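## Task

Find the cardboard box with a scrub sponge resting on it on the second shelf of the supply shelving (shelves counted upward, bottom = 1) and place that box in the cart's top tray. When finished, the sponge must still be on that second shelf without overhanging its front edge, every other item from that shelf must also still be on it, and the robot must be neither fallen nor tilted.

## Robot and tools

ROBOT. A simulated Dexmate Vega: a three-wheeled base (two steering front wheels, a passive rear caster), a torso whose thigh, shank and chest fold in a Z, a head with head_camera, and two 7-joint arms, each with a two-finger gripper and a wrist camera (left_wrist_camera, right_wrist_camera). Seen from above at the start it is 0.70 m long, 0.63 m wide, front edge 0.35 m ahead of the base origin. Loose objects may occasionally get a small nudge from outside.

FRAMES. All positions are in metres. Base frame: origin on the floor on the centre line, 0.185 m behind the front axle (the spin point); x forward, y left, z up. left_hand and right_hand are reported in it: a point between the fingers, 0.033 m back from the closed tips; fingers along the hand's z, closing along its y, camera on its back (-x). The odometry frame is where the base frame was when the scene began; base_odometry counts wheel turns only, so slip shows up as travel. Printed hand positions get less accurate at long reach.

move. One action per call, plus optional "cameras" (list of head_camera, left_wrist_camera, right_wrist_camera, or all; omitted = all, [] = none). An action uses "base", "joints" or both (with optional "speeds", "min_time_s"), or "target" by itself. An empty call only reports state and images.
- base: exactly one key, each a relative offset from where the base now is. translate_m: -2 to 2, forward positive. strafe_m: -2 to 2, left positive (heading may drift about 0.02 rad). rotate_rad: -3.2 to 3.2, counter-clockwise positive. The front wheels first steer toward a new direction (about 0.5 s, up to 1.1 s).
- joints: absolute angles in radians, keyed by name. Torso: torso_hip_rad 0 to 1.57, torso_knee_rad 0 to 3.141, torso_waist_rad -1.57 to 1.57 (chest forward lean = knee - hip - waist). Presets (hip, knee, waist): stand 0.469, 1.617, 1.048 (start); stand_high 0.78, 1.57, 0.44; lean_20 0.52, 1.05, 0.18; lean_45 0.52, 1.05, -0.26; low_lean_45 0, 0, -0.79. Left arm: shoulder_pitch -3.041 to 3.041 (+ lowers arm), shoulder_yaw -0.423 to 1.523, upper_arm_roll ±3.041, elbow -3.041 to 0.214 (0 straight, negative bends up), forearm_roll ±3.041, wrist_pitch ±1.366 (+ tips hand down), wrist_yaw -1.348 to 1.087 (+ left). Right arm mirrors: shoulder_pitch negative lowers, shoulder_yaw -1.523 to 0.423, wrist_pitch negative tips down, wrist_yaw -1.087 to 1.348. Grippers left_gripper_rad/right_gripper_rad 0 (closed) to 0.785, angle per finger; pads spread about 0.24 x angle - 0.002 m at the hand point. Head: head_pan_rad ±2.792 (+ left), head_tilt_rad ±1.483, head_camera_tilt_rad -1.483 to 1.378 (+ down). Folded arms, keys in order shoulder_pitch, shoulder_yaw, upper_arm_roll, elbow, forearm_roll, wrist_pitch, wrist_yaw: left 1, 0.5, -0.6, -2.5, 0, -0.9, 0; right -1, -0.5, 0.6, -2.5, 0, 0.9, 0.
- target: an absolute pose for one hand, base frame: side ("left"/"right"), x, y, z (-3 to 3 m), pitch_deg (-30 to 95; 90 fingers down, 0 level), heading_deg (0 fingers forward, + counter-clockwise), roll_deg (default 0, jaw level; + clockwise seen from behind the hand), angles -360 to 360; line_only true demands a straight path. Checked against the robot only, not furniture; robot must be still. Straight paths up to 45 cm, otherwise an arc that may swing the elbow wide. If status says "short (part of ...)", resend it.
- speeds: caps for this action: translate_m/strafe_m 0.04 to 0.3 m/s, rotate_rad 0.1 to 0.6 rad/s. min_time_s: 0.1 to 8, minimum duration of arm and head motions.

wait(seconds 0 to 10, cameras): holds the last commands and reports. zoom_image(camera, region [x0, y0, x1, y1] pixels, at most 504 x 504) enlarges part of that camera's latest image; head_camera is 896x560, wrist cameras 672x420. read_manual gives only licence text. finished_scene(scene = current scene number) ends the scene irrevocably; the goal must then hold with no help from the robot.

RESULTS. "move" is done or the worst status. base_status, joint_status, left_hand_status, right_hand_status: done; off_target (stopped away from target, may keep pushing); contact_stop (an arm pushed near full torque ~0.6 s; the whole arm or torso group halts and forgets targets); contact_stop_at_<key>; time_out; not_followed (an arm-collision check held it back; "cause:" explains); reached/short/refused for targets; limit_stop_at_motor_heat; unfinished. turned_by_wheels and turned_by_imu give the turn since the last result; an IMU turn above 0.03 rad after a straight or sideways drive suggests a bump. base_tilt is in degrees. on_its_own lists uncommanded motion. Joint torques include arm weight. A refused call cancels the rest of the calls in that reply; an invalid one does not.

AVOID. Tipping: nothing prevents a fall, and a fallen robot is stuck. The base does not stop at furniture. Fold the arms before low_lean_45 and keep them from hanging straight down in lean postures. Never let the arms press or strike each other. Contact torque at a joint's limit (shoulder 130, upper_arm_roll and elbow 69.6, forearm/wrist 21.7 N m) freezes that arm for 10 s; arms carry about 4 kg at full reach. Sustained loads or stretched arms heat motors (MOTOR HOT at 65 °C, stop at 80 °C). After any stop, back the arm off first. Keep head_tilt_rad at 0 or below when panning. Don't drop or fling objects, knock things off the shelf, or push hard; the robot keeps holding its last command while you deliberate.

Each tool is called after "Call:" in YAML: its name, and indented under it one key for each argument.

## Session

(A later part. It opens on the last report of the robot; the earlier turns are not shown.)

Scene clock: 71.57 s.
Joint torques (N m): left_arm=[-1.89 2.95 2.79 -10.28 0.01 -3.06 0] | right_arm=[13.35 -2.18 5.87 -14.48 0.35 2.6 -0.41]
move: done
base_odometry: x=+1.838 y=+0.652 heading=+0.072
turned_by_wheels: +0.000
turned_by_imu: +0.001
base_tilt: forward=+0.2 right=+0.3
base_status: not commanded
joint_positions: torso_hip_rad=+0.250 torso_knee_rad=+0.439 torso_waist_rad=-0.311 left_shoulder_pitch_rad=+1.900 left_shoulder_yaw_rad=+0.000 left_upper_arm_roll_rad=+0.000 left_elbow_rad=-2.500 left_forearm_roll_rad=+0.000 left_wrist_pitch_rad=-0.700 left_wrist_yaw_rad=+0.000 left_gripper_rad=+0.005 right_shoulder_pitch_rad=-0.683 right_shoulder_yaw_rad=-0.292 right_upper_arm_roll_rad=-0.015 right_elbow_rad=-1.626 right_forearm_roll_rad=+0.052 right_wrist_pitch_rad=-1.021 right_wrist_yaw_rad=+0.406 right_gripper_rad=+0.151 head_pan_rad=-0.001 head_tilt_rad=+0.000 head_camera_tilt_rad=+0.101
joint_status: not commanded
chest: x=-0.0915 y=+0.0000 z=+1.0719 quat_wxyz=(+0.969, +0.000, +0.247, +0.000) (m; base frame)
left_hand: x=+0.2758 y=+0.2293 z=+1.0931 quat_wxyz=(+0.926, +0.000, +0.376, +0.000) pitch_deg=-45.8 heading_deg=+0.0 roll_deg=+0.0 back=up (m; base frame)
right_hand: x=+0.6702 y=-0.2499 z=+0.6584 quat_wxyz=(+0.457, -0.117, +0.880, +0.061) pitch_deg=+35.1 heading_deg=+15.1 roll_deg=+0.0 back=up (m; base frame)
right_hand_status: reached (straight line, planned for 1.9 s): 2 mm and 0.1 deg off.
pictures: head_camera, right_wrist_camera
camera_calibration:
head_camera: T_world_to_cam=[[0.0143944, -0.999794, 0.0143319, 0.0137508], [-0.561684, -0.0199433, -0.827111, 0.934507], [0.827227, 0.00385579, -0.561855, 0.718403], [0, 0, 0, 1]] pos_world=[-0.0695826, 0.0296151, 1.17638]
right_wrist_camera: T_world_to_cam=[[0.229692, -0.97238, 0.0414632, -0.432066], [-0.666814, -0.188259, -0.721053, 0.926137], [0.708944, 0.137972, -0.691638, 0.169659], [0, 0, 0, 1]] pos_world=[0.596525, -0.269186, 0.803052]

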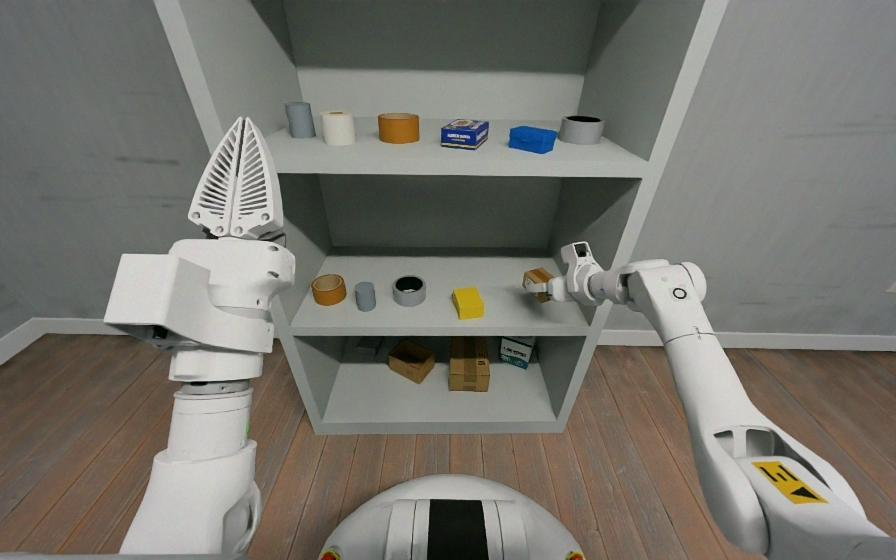

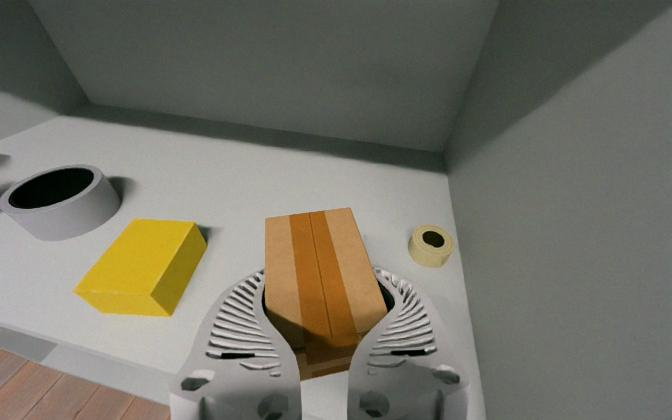

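Call:
move:
  base: {"translate_m": -0.3}
  cameras: []

Call:
move:
  base: {"translate_m": -1.6}
  joints: {"torso_hip_rad": 0.469, "torso_knee_rad": 1.617, "torso_waist_rad": 1.048, "right_shoulder_pitch_rad": -1.598, "right_shoulder_yaw_rad": 0, "right_upper_arm_roll_rad": 0, "right_elbow_rad": -1.897, "right_forearm_roll_rad": 0, "right_wrist_pitch_rad": -0.81, "right_wrist_yaw_rad": 0, "head_camera_tilt_rad": 0.5}
  cameras: []

Call:
move:
  base: {"rotate_rad": -1.72}
  cameras: ["head_camera", "right_wrist_camera"]

Scene clock: 75.57 s.
Joint torques (N m): left_arm=[-1.79 3.23 3.08 -10.14 0.01 -2.4 -0.03] | right_arm=[14.36 -2.45 5.54 -13.45 0.2 3.13 -0.17]
move: done
base_odometry: x=+1.539 y=+0.631 heading=+0.072
turned_by_wheels: +0.000
turned_by_imu: +0.004
base_tilt: forward=+0.1 right=+0.3
base_status: done
joint_positions: torso_hip_rad=+0.250 torso_knee_rad=+0.439 torso_waist_rad=-0.311 left_shoulder_pitch_rad=+1.900 left_shoulder_yaw_rad=+0.000 left_upper_arm_roll_rad=+0.000 left_elbow_rad=-2.500 left_forearm_roll_rad=+0.000 left_wrist_pitch_rad=-0.700 left_wrist_yaw_rad=+0.000 left_gripper_rad=+0.005 right_shoulder_pitch_rad=-0.684 right_shoulder_yaw_rad=-0.291 right_upper_arm_roll_rad=-0.014 right_elbow_rad=-1.631 right_forearm_roll_rad=+0.052 right_wrist_pitch_rad=-1.026 right_wrist_yaw_rad=+0.404 right_gripper_rad=+0.151 head_pan_rad=-0.001 head_tilt_rad=+0.000 head_camera_tilt_rad=+0.101
joint_status: not commanded
chest: x=-0.0914 y=+0.0000 z=+1.0719 quat_wxyz=(+0.969, +0.000, +0.248, +0.000) (m; base frame)
left_hand: x=+0.2759 y=+0.2293 z=+1.0930 quat_wxyz=(+0.926, +0.000, +0.376, +0.000) pitch_deg=-45.8 heading_deg=+0.0 roll_deg=+0.0 back=up (m; base frame)
right_hand: x=+0.6698 y=-0.2499 z=+0.6594 quat_wxyz=(+0.457, -0.116, +0.880, +0.060) pitch_deg=+35.1 heading_deg=+15.0 roll_deg=+0.0 back=up (m; base frame)
pictures: none
No camera images: "cameras" was empty.

Scene clock: 82.63 s.
Joint torques (N m): left_arm=[-6.6 2.78 2.83 -8.88 0.05 -1.18 0] | right_arm=[6.48 1.17 3.37 -15.41 0.12 3.66 -0.43]
move: done
base_odometry: x=-0.057 y=+0.516 heading=+0.071
turned_by_wheels: -0.001
turned_by_imu: +0.009
base_tilt: forward=+0.2 right=+0.3
base_status: done
joint_positions: torso_hip_rad=+0.469 torso_knee_rad=+1.617 torso_waist_rad=+1.048 left_shoulder_pitch_rad=+1.900 left_shoulder_yaw_rad=+0.000 left_upper_arm_roll_rad=+0.000 left_elbow_rad=-2.500 left_forearm_roll_rad=+0.000 left_wrist_pitch_rad=-0.700 left_wrist_yaw_rad=+0.000 left_gripper_rad=+0.005 right_shoulder_pitch_rad=-1.598 right_shoulder_yaw_rad=+0.000 right_upper_arm_roll_rad=+0.000 right_elbow_rad=-1.896 right_forearm_roll_rad=+0.000 right_wrist_pitch_rad=-0.811 right_wrist_yaw_rad=+0.000 right_gripper_rad=+0.151 head_pan_rad=-0.001 head_tilt_rad=+0.000 head_camera_tilt_rad=+0.499
joint_status: all done
chest: x=-0.0110 y=+0.0000 z=+1.4155 quat_wxyz=(+0.999, +0.000, +0.050, +0.000) (m; base frame)
left_hand: x=+0.3190 y=+0.2293 z=+1.5780 quat_wxyz=(+0.983, +0.000, +0.185, +0.000) pitch_deg=-68.7 heading_deg=+0.0 roll_deg=+0.0 back=up (m; base frame)
right_hand: x=+0.6194 y=-0.2293 z=+0.8704 quat_wxyz=(+0.461, +0.000, +0.887, +0.000) pitch_deg=+35.1 heading_deg=+0.0 roll_deg=+0.0 back=up (m; base frame)
pictures: none
No camera images: "cameras" was empty.

Scene clock: 87.10 s.
Joint torques (N m): left_arm=[-6.41 2.82 2.72 -8.77 -0.02 -1.42 -0.01] | right_arm=[7.07 2.63 1.84 -14.27 0.18 4.02 -0.39]
move: done
base_odometry: x=-0.058 y=+0.516 heading=-1.647
turned_by_wheels: -1.718
turned_by_imu: -1.672
base_tilt: forward=+0.1 right=+0.3
base_status: done
joint_positions: torso_hip_rad=+0.469 torso_knee_rad=+1.617 torso_waist_rad=+1.048 left_shoulder_pitch_rad=+1.900 left_shoulder_yaw_rad=+0.000 left_upper_arm_roll_rad=+0.000 left_elbow_rad=-2.500 left_forearm_roll_rad=+0.000 left_wrist_pitch_rad=-0.700 left_wrist_yaw_rad=+0.000 left_gripper_rad=+0.005 right_shoulder_pitch_rad=-1.598 right_shoulder_yaw_rad=+0.000 right_upper_arm_roll_rad=+0.000 right_elbow_rad=-1.896 right_forearm_roll_rad=+0.000 right_wrist_pitch_rad=-0.810 right_wrist_yaw_rad=+0.000 right_gripper_rad=+0.151 head_pan_rad=-0.001 head_tilt_rad=+0.000 head_camera_tilt_rad=+0.499
joint_status: not commanded
chest: x=-0.0110 y=+0.0000 z=+1.4155 quat_wxyz=(+0.999, +0.000, +0.050, +0.000) (m; base frame)
left_hand: x=+0.3190 y=+0.2293 z=+1.5780 quat_wxyz=(+0.983, +0.000, +0.185, +0.000) pitch_deg=-68.7 heading_deg=+0.0 roll_deg=+0.0 back=up (m; base frame)
right_hand: x=+0.6194 y=-0.2293 z=+0.8704 quat_wxyz=(+0.461, +0.000, +0.887, +0.000) pitch_deg=+35.1 heading_deg=+0.0 roll_deg=+0.0 back=up (m; base frame)
pictures: head_camera, right_wrist_camera
camera_calibration:
head_camera: T_world_to_cam=[[0.0143447, -0.999797, 0.0141274, 0.00872416], [-0.56072, -0.0197416, -0.82777, 1.23008], [0.827881, 0.00395262, -0.56089, 0.857714], [0, 0, 0, 1]] pos_world=[-0.0204777, 0.029616, 1.49919]
right_wrist_camera: T_world_to_cam=[[-0.0311884, -0.998647, 0.0416118, -0.253817], [-0.693121, -0.00838663, -0.720772, 1.10624], [0.720146, -0.0513218, -0.691922, 0.299373], [0, 0, 0, 1]] pos_world=[0.543251, -0.228832, 1.01505]

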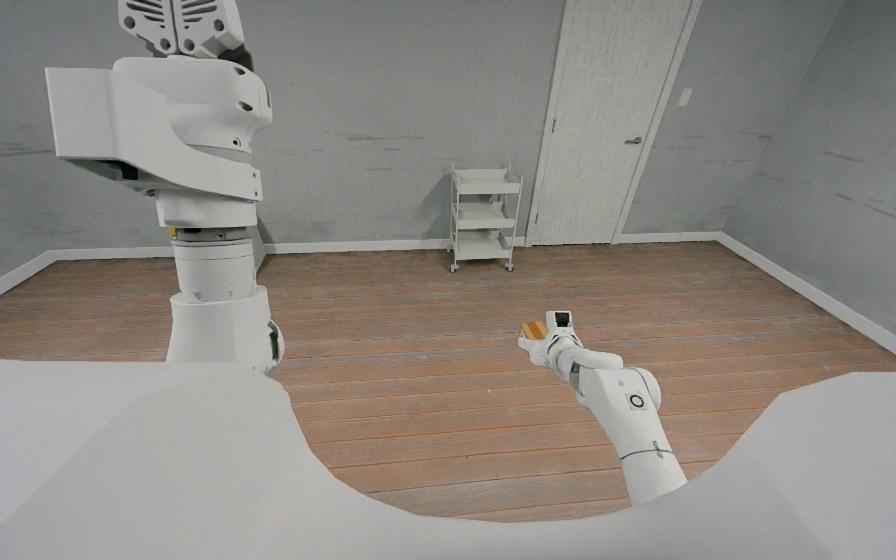

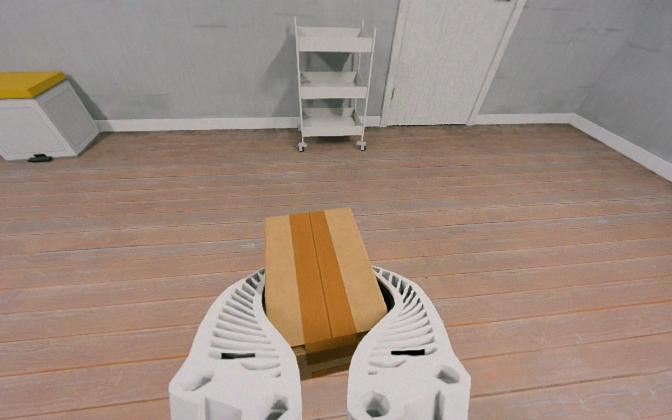

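Call:
move:
  base: {"translate_m": 1.55}
  joints: {"head_camera_tilt_rad": 0.75}
  cameras: ["head_camera", "right_wrist_camera"]

Scene clock: 94.70 s.
Joint torques (N m): left_arm=[-6.9 2.42 3.07 -8.42 0.03 -1.23 0.04] | right_arm=[7.54 0.67 3.42 -14.96 0.12 4.05 -0.29]
move: done
base_odometry: x=-0.180 y=-1.029 heading=-1.648
turned_by_wheels: -0.001
turned_by_imu: -0.007
base_tilt: forward=+0.1 right=+0.2
base_status: done
joint_positions: torso_hip_rad=+0.469 torso_knee_rad=+1.617 torso_waist_rad=+1.048 left_shoulder_pitch_rad=+1.900 left_shoulder_yaw_rad=+0.000 left_upper_arm_roll_rad=+0.000 left_elbow_rad=-2.500 left_forearm_roll_rad=+0.000 left_wrist_pitch_rad=-0.700 left_wrist_yaw_rad=+0.000 left_gripper_rad=+0.005 right_shoulder_pitch_rad=-1.598 right_shoulder_yaw_rad=+0.000 right_upper_arm_roll_rad=+0.000 right_elbow_rad=-1.896 right_forearm_roll_rad=+0.000 right_wrist_pitch_rad=-0.810 right_wrist_yaw_rad=+0.000 right_gripper_rad=+0.151 head_pan_rad=+0.000 head_tilt_rad=+0.000 head_camera_tilt_rad=+0.749
joint_status: all done
chest: x=-0.0109 y=+0.0000 z=+1.4155 quat_wxyz=(+0.999, +0.000, +0.050, +0.000) (m; base frame)
left_hand: x=+0.3191 y=+0.2293 z=+1.5780 quat_wxyz=(+0.983, +0.000, +0.185, +0.000) pitch_deg=-68.7 heading_deg=+0.0 roll_deg=+0.0 back=up (m; base frame)
right_hand: x=+0.6195 y=-0.2293 z=+0.8703 quat_wxyz=(+0.461, +0.000, +0.887, +0.000) pitch_deg=+35.1 heading_deg=+0.0 roll_deg=+0.0 back=up (m; base frame)
pictures: head_camera, right_wrist_camera
camera_calibration:
head_camera: T_world_to_cam=[[0.0173848, -0.999799, 0.0099989, 0.015081], [-0.748083, -0.0196416, -0.663315, 0.97177], [0.663378, 0.00405159, -0.748274, 1.12265], [0, 0, 0, 1]] pos_world=[-0.0180368, 0.0296166, 1.48449]
right_wrist_camera: T_world_to_cam=[[-0.0311832, -0.998647, 0.0416111, -0.253819], [-0.693174, -0.00838599, -0.720722, 1.10622], [0.720096, -0.0513182, -0.691975, 0.299455], [0, 0, 0, 1]] pos_world=[0.543251, -0.228832, 1.01505]

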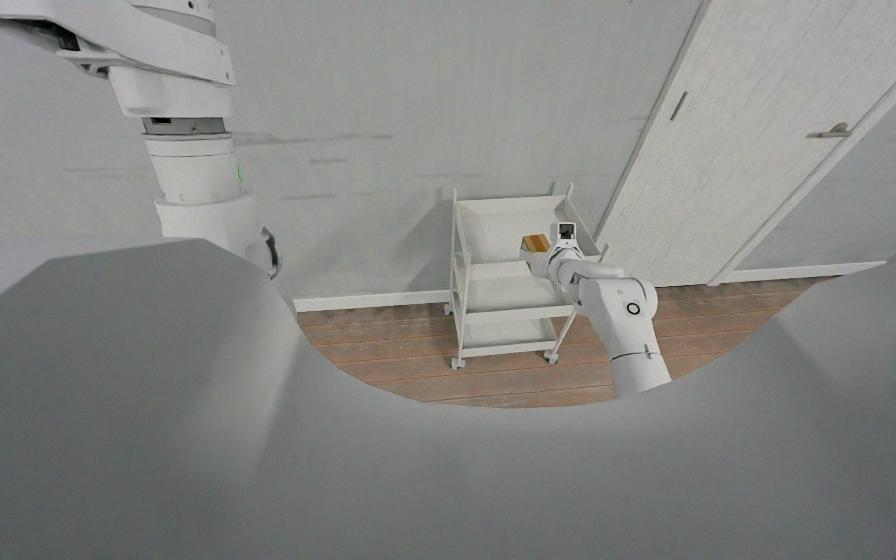

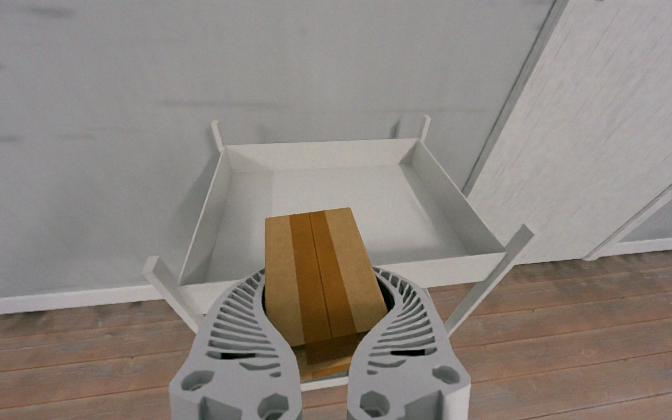

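Call:
move:
  base: {"translate_m": 0.27}
  cameras: []

Call:
move:
  target: {"side": "right", "x": 0.62, "y": -0.235, "z": 0.715, "pitch_deg": 35, "heading_deg": 0}
  cameras: ["head_camera", "right_wrist_camera"]

Call:
zoom_image:
  camera: "head_camera"
  region: [440, 200, 660, 400]

Scene clock: 97.77 s.
Joint torques (N m): left_arm=[-6.26 2.2 2.99 -8.48 -0.09 -1.23 0.01] | right_arm=[8.32 1.13 2.03 -14.86 0.03 3.64 -0.07]
move: done
base_odometry: x=-0.201 y=-1.298 heading=-1.648
turned_by_wheels: -0.001
turned_by_imu: -0.001
base_tilt: forward=+0.2 right=+0.3
base_status: done
joint_positions: torso_hip_rad=+0.469 torso_knee_rad=+1.617 torso_waist_rad=+1.048 left_shoulder_pitch_rad=+1.900 left_shoulder_yaw_rad=+0.000 left_upper_arm_roll_rad=+0.000 left_elbow_rad=-2.500 left_forearm_roll_rad=+0.000 left_wrist_pitch_rad=-0.700 left_wrist_yaw_rad=+0.000 left_gripper_rad=+0.005 right_shoulder_pitch_rad=-1.598 right_shoulder_yaw_rad=+0.000 right_upper_arm_roll_rad=+0.000 right_elbow_rad=-1.896 right_forearm_roll_rad=+0.000 right_wrist_pitch_rad=-0.810 right_wrist_yaw_rad=+0.000 right_gripper_rad=+0.151 head_pan_rad=+0.000 head_tilt_rad=+0.000 head_camera_tilt_rad=+0.749
joint_status: not commanded
chest: x=-0.0109 y=+0.0000 z=+1.4155 quat_wxyz=(+0.999, +0.000, +0.050, +0.000) (m; base frame)
left_hand: x=+0.3191 y=+0.2293 z=+1.5780 quat_wxyz=(+0.983, +0.000, +0.185, +0.000) pitch_deg=-68.7 heading_deg=+0.0 roll_deg=+0.0 back=up (m; base frame)
right_hand: x=+0.6195 y=-0.2293 z=+0.8703 quat_wxyz=(+0.461, +0.000, +0.887, +0.000) pitch_deg=+35.1 heading_deg=+0.0 roll_deg=+0.0 back=up (m; base frame)
pictures: none
No camera images: "cameras" was empty.

Scene clock: 102.03 s.
Joint torques (N m): left_arm=[-5.58 2.52 2.86 -8.77 -0.11 -0.87 -0.07] | right_arm=[20.06 -2.13 4.04 -6.86 -0.22 2.8 0.14]
move: done
base_odometry: x=-0.201 y=-1.298 heading=-1.648
turned_by_wheels: +0.000
turned_by_imu: +0.001
base_tilt: forward=+0.2 right=+0.3
base_status: not commanded
joint_positions: torso_hip_rad=+0.469 torso_knee_rad=+1.617 torso_waist_rad=+1.048 left_shoulder_pitch_rad=+1.900 left_shoulder_yaw_rad=+0.000 left_upper_arm_roll_rad=+0.000 left_elbow_rad=-2.500 left_forearm_roll_rad=+0.000 left_wrist_pitch_rad=-0.700 left_wrist_yaw_rad=+0.000 left_gripper_rad=+0.005 right_shoulder_pitch_rad=-1.465 right_shoulder_yaw_rad=-0.007 right_upper_arm_roll_rad=+0.006 right_elbow_rad=-1.144 right_forearm_roll_rad=+0.002 right_wrist_pitch_rad=-0.190 right_wrist_yaw_rad=+0.009 right_gripper_rad=+0.151 head_pan_rad=+0.000 head_tilt_rad=+0.000 head_camera_tilt_rad=+0.749
joint_status: not commanded
chest: x=-0.0109 y=+0.0000 z=+1.4155 quat_wxyz=(+0.999, +0.000, +0.050, +0.000) (m; base frame)
left_hand: x=+0.3191 y=+0.2293 z=+1.5780 quat_wxyz=(+0.983, +0.000, +0.185, +0.000) pitch_deg=-68.7 heading_deg=+0.0 roll_deg=+0.0 back=up (m; base frame)
right_hand: x=+0.6197 y=-0.2348 z=+0.7153 quat_wxyz=(+0.461, +0.000, +0.887, +0.000) pitch_deg=+35.1 heading_deg=+0.0 roll_deg=+0.0 back=up (m; base frame)
right_hand_status: reached (straight line, planned for 2.7 s): 1 mm and 0.1 deg off.
pictures: head_camera, right_wrist_camera
camera_calibration:
head_camera: T_world_to_cam=[[0.0173848, -0.999799, 0.0099989, 0.015081], [-0.748083, -0.0196416, -0.663315, 0.97177], [0.663378, 0.00405159, -0.748274, 1.12265], [0, 0, 0, 1]] pos_world=[-0.0180368, 0.0296166, 1.48449]
right_wrist_camera: T_world_to_cam=[[-0.0312056, -0.998647, 0.0415979, -0.252732], [-0.692815, -0.00838653, -0.721067, 0.994701], [0.72044, -0.051321, -0.691616, 0.191281], [0, 0, 0, 1]] pos_world=[0.54345, -0.234232, 0.860052]

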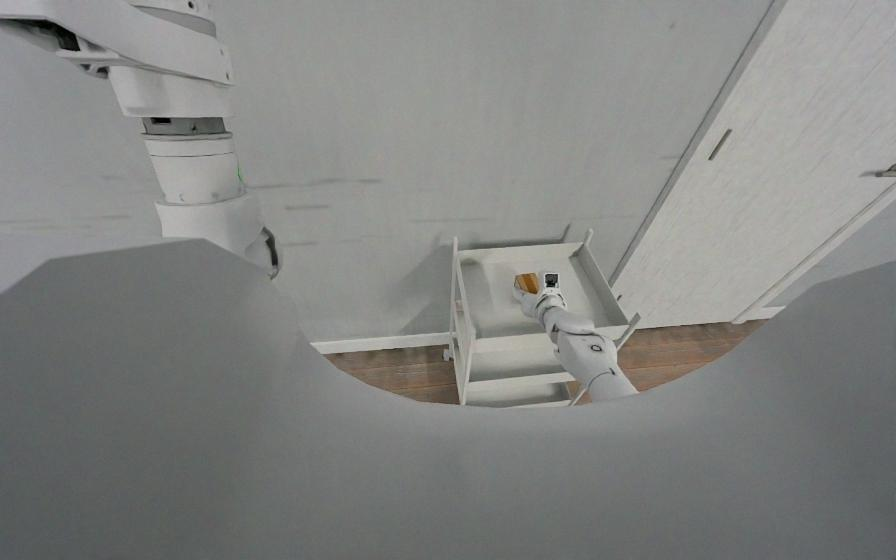

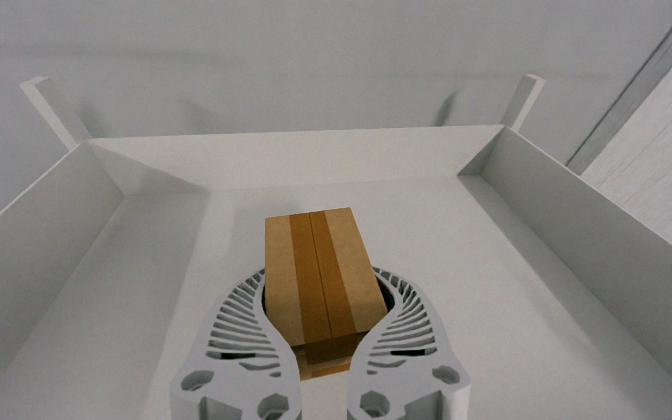

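Scaled by 2.291 from the camera's 896x560 image, which has a finer 960x600 frame.

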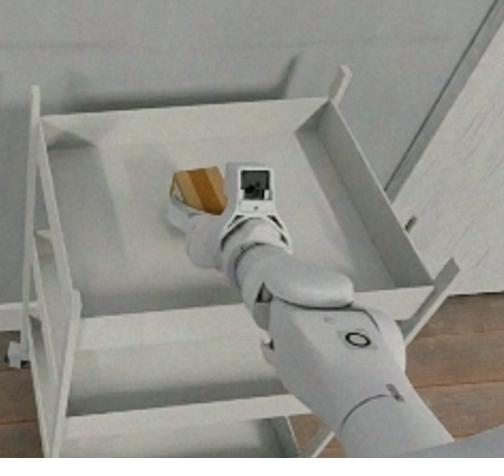

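Call:
move:
  target: {"side": "right", "x": 0.62, "y": -0.235, "z": 0.703, "pitch_deg": 35, "heading_deg": 0}
  cameras: []

Call:
move:
  target: {"side": "right", "x": 0.62, "y": -0.235, "z": 0.697, "pitch_deg": 35, "heading_deg": 0}
  cameras: ["right_wrist_camera"]

Scene clock: 104.17 s.
Joint torques (N m): left_arm=[-7.01 3.17 2.56 -7.77 -0.09 -1.11 -0.07] | right_arm=[18.09 -1.99 1.9 -6.75 0.05 3.26 0.22]
move: done
base_odometry: x=-0.201 y=-1.298 heading=-1.648
turned_by_wheels: +0.000
turned_by_imu: +0.001
base_tilt: forward=+0.1 right=+0.3
base_status: not commanded
joint_positions: torso_hip_rad=+0.469 torso_knee_rad=+1.617 torso_waist_rad=+1.048 left_shoulder_pitch_rad=+1.900 left_shoulder_yaw_rad=+0.000 left_upper_arm_roll_rad=+0.000 left_elbow_rad=-2.500 left_forearm_roll_rad=+0.000 left_wrist_pitch_rad=-0.700 left_wrist_yaw_rad=+0.000 left_gripper_rad=+0.005 right_shoulder_pitch_rad=-1.434 right_shoulder_yaw_rad=-0.007 right_upper_arm_roll_rad=+0.006 right_elbow_rad=-1.050 right_forearm_roll_rad=+0.002 right_wrist_pitch_rad=-0.127 right_wrist_yaw_rad=+0.009 right_gripper_rad=+0.151 head_pan_rad=+0.000 head_tilt_rad=+0.000 head_camera_tilt_rad=+0.749
joint_status: not commanded
chest: x=-0.0109 y=+0.0000 z=+1.4155 quat_wxyz=(+0.999, +0.000, +0.050, +0.000) (m; base frame)
left_hand: x=+0.3191 y=+0.2293 z=+1.5780 quat_wxyz=(+0.983, +0.000, +0.185, +0.000) pitch_deg=-68.7 heading_deg=+0.0 roll_deg=+0.0 back=up (m; base frame)
right_hand: x=+0.6196 y=-0.2349 z=+0.7032 quat_wxyz=(+0.461, +0.000, +0.887, +0.000) pitch_deg=+35.1 heading_deg=+0.0 roll_deg=+0.0 back=up (m; base frame)
right_hand_status: reached (straight line, planned for 0.6 s): 0 mm and 0.1 deg off.
pictures: none
No camera images: "cameras" was empty.

Scene clock: 105.63 s.
Joint torques (N m): left_arm=[-6.25 2.62 2.92 -8.32 -0.04 -1.19 0.15] | right_arm=[14.79 -2.98 0.59 -3.08 -0.3 1.34 0.42]
move: done
base_odometry: x=-0.201 y=-1.298 heading=-1.648
turned_by_wheels: +0.000
turned_by_imu: +0.000
base_tilt: forward=+0.1 right=+0.3
base_status: not commanded
joint_positions: torso_hip_rad=+0.469 torso_knee_rad=+1.617 torso_waist_rad=+1.048 left_shoulder_pitch_rad=+1.900 left_shoulder_yaw_rad=+0.000 left_upper_arm_roll_rad=+0.000 left_elbow_rad=-2.500 left_forearm_roll_rad=+0.000 left_wrist_pitch_rad=-0.700 left_wrist_yaw_rad=+0.000 left_gripper_rad=+0.005 right_shoulder_pitch_rad=-1.416 right_shoulder_yaw_rad=-0.007 right_upper_arm_roll_rad=+0.006 right_elbow_rad=-0.998 right_forearm_roll_rad=+0.002 right_wrist_pitch_rad=-0.092 right_wrist_yaw_rad=+0.009 right_gripper_rad=+0.151 head_pan_rad=+0.000 head_tilt_rad=+0.000 head_camera_tilt_rad=+0.749
joint_status: not commanded
chest: x=-0.0110 y=+0.0000 z=+1.4155 quat_wxyz=(+0.999, +0.000, +0.050, +0.000) (m; base frame)
left_hand: x=+0.3190 y=+0.2293 z=+1.5780 quat_wxyz=(+0.983, +0.000, +0.185, +0.000) pitch_deg=-68.7 heading_deg=+0.0 roll_deg=+0.0 back=up (m; base frame)
right_hand: x=+0.6199 y=-0.2350 z=+0.6976 quat_wxyz=(+0.462, +0.000, +0.887, +0.000) pitch_deg=+35.0 heading_deg=+0.0 roll_deg=+0.0 back=up (m; base frame)
right_hand_status: reached (straight line, planned for 0.5 s): 1 mm and 0.0 deg off.
pictures: right_wrist_camera
camera_calibration:
right_wrist_camera: T_world_to_cam=[[-0.0315983, -0.998639, 0.0414844, -0.251876], [-0.692141, -0.00808055, -0.721717, 0.982044], [0.72107, -0.0515181, -0.690944, 0.177936], [0, 0, 0, 1]] pos_world=[0.543449, -0.234431, 0.842151]

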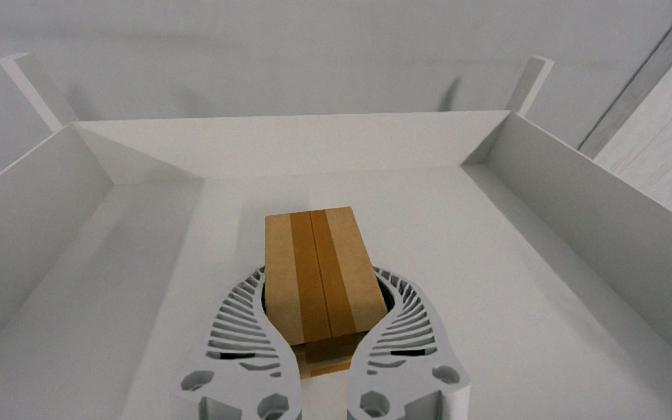

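Contact beginning; a little more, then release and retreat.

Call:
move:
  target: {"side": "right", "x": 0.62, "y": -0.235, "z": 0.693, "pitch_deg": 35, "heading_deg": 0}
  cameras: []

Call:
move:
  joints: {"right_gripper_rad": 0.5}
  cameras: []

Call:
move:
  target: {"side": "right", "x": 0.60, "y": -0.235, "z": 0.82, "pitch_deg": 32, "heading_deg": 0}
  cameras: ["head_camera", "right_wrist_camera"]

Scene clock: 107.27 s.
Joint torques (N m): left_arm=[-6.64 3.29 2.94 -8.99 -0.1 -1.09 -0.06] | right_arm=[9.49 -0.96 -0.25 2.48 -0.43 -2.86 -0.08]
move: done
base_odometry: x=-0.201 y=-1.298 heading=-1.648
turned_by_wheels: +0.000
turned_by_imu: +0.000
base_tilt: forward=+0.2 right=+0.3
base_status: not commanded
joint_positions: torso_hip_rad=+0.469 torso_knee_rad=+1.617 torso_waist_rad=+1.048 left_shoulder_pitch_rad=+1.900 left_shoulder_yaw_rad=+0.000 left_upper_arm_roll_rad=+0.000 left_elbow_rad=-2.500 left_forearm_roll_rad=+0.000 left_wrist_pitch_rad=-0.700 left_wrist_yaw_rad=+0.000 left_gripper_rad=+0.005 right_shoulder_pitch_rad=-1.403 right_shoulder_yaw_rad=-0.007 right_upper_arm_roll_rad=+0.006 right_elbow_rad=-0.961 right_forearm_roll_rad=+0.002 right_wrist_pitch_rad=-0.067 right_wrist_yaw_rad=+0.009 right_gripper_rad=+0.151 head_pan_rad=+0.000 head_tilt_rad=+0.000 head_camera_tilt_rad=+0.749
joint_status: not commanded
chest: x=-0.0114 y=+0.0000 z=+1.4155 quat_wxyz=(+0.999, +0.000, +0.050, +0.000) (m; base frame)
left_hand: x=+0.3185 y=+0.2293 z=+1.5782 quat_wxyz=(+0.983, +0.000, +0.184, +0.000) pitch_deg=-68.7 heading_deg=+0.0 roll_deg=+0.0 back=up (m; base frame)
right_hand: x=+0.6206 y=-0.2350 z=+0.6949 quat_wxyz=(+0.463, +0.000, +0.886, +0.000) pitch_deg=+34.8 heading_deg=+0.0 roll_deg=+0.0 back=up (m; base frame)
right_hand_status: reached (straight line, planned for 0.4 s): 2 mm and 0.2 deg off.
pictures: none
No camera images: "cameras" was empty.

Scene clock: 108.20 s.
Joint torques (N m): left_arm=[-6.65 3.6 2.53 -8.81 -0.01 -1.01 0.07] | right_arm=[18.52 -0.65 -0.57 -7.21 -0.35 3.56 -0.16]
move: done
base_odometry: x=-0.201 y=-1.298 heading=-1.648
turned_by_wheels: +0.000
turned_by_imu: +0.000
base_tilt: forward=+0.2 right=+0.3
base_status: not commanded
joint_positions: torso_hip_rad=+0.469 torso_knee_rad=+1.617 torso_waist_rad=+1.048 left_shoulder_pitch_rad=+1.900 left_shoulder_yaw_rad=+0.000 left_upper_arm_roll_rad=+0.000 left_elbow_rad=-2.500 left_forearm_roll_rad=+0.000 left_wrist_pitch_rad=-0.700 left_wrist_yaw_rad=+0.000 left_gripper_rad=+0.005 right_shoulder_pitch_rad=-1.401 right_shoulder_yaw_rad=-0.007 right_upper_arm_roll_rad=+0.006 right_elbow_rad=-0.956 right_forearm_roll_rad=+0.002 right_wrist_pitch_rad=-0.066 right_wrist_yaw_rad=+0.009 right_gripper_rad=+0.500 head_pan_rad=+0.000 head_tilt_rad=+0.000 head_camera_tilt_rad=+0.749
joint_status: all done
chest: x=-0.0112 y=+0.0000 z=+1.4155 quat_wxyz=(+0.999, +0.000, +0.050, +0.000) (m; base frame)
left_hand: x=+0.3187 y=+0.2293 z=+1.5781 quat_wxyz=(+0.983, +0.000, +0.185, +0.000) pitch_deg=-68.7 heading_deg=+0.0 roll_deg=+0.0 back=up (m; base frame)
right_hand: x=+0.6196 y=-0.2351 z=+0.6929 quat_wxyz=(+0.462, +0.000, +0.887, +0.000) pitch_deg=+35.0 heading_deg=+0.0 roll_deg=+0.0 back=up (m; base frame)
pictures: none
No camera images: "cameras" was empty.

Scene clock: 112.50 s.
Joint torques (N m): left_arm=[-6.82 2.59 2.54 -9.65 0 -1.3 0.11] | right_arm=[2.79 -1.8 3.71 -13.05 0.05 2.51 -0.24]
move: done
base_odometry: x=-0.201 y=-1.298 heading=-1.648
turned_by_wheels: +0.000
turned_by_imu: +0.001
base_tilt: forward=+0.1 right=+0.3
base_status: not commanded
joint_positions: torso_hip_rad=+0.469 torso_knee_rad=+1.617 torso_waist_rad=+1.048 left_shoulder_pitch_rad=+1.900 left_shoulder_yaw_rad=+0.000 left_upper_arm_roll_rad=+0.000 left_elbow_rad=-2.500 left_forearm_roll_rad=+0.000 left_wrist_pitch_rad=-0.700 left_wrist_yaw_rad=+0.000 left_gripper_rad=+0.005 right_shoulder_pitch_rad=-1.678 right_shoulder_yaw_rad=-0.008 right_upper_arm_roll_rad=+0.008 right_elbow_rad=-1.721 right_forearm_roll_rad=+0.005 right_wrist_pitch_rad=-0.503 right_wrist_yaw_rad=+0.008 right_gripper_rad=+0.500 head_pan_rad=+0.000 head_tilt_rad=+0.000 head_camera_tilt_rad=+0.749
joint_status: not commanded
chest: x=-0.0112 y=+0.0000 z=+1.4155 quat_wxyz=(+0.999, +0.000, +0.050, +0.000) (m; base frame)
left_hand: x=+0.3188 y=+0.2293 z=+1.5781 quat_wxyz=(+0.983, +0.000, +0.185, +0.000) pitch_deg=-68.7 heading_deg=+0.0 roll_deg=+0.0 back=up (m; base frame)
right_hand: x=+0.6001 y=-0.2347 z=+0.8184 quat_wxyz=(+0.484, +0.000, +0.875, +0.000) pitch_deg=+32.1 heading_deg=+0.0 roll_deg=+0.0 back=up (m; base frame)
right_hand_status: reached (straight line, planned for 2.7 s): 2 mm and 0.1 deg off.
pictures: head_camera, right_wrist_camera
camera_calibration:
head_camera: T_world_to_cam=[[0.0173811, -0.999799, 0.0100043, 0.015078], [-0.747846, -0.019641, -0.663582, 0.971949], [0.663645, 0.00405209, -0.748037, 1.1225], [0, 0, 0, 1]] pos_world=[-0.0183352, 0.0296166, 1.48449]
right_wrist_camera: T_world_to_cam=[[-0.0332435, -0.998658, 0.0397104, -0.254826], [-0.654283, -0.00828965, -0.756204, 1.06111], [0.755518, -0.0511207, -0.65313, 0.22409], [0, 0, 0, 1]] pos_world=[0.516492, -0.234232, 0.958895]

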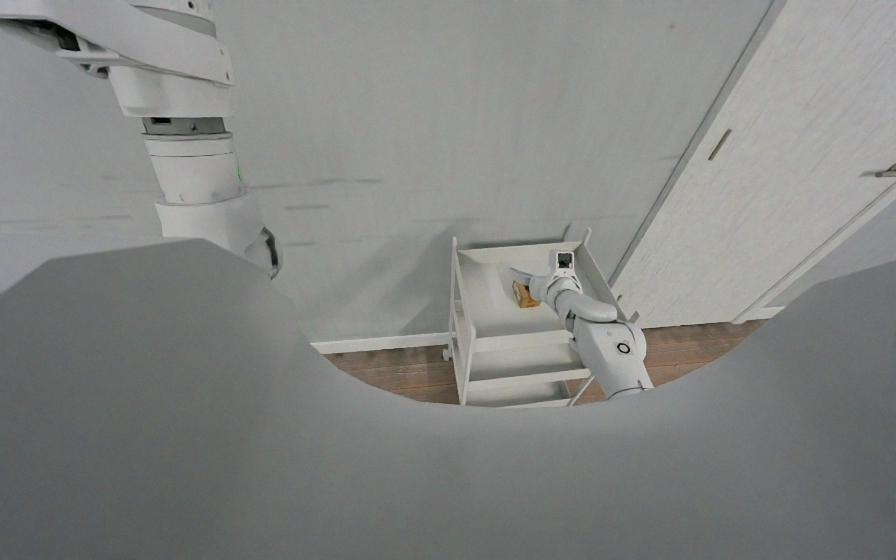

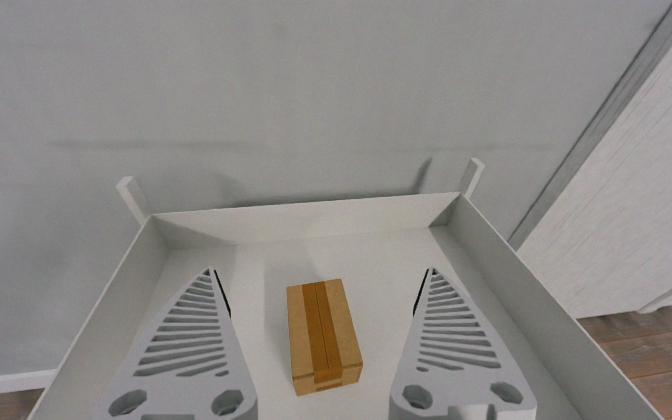

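Call:
finished_scene:
  scene: 2

The scene is finished: the task was done.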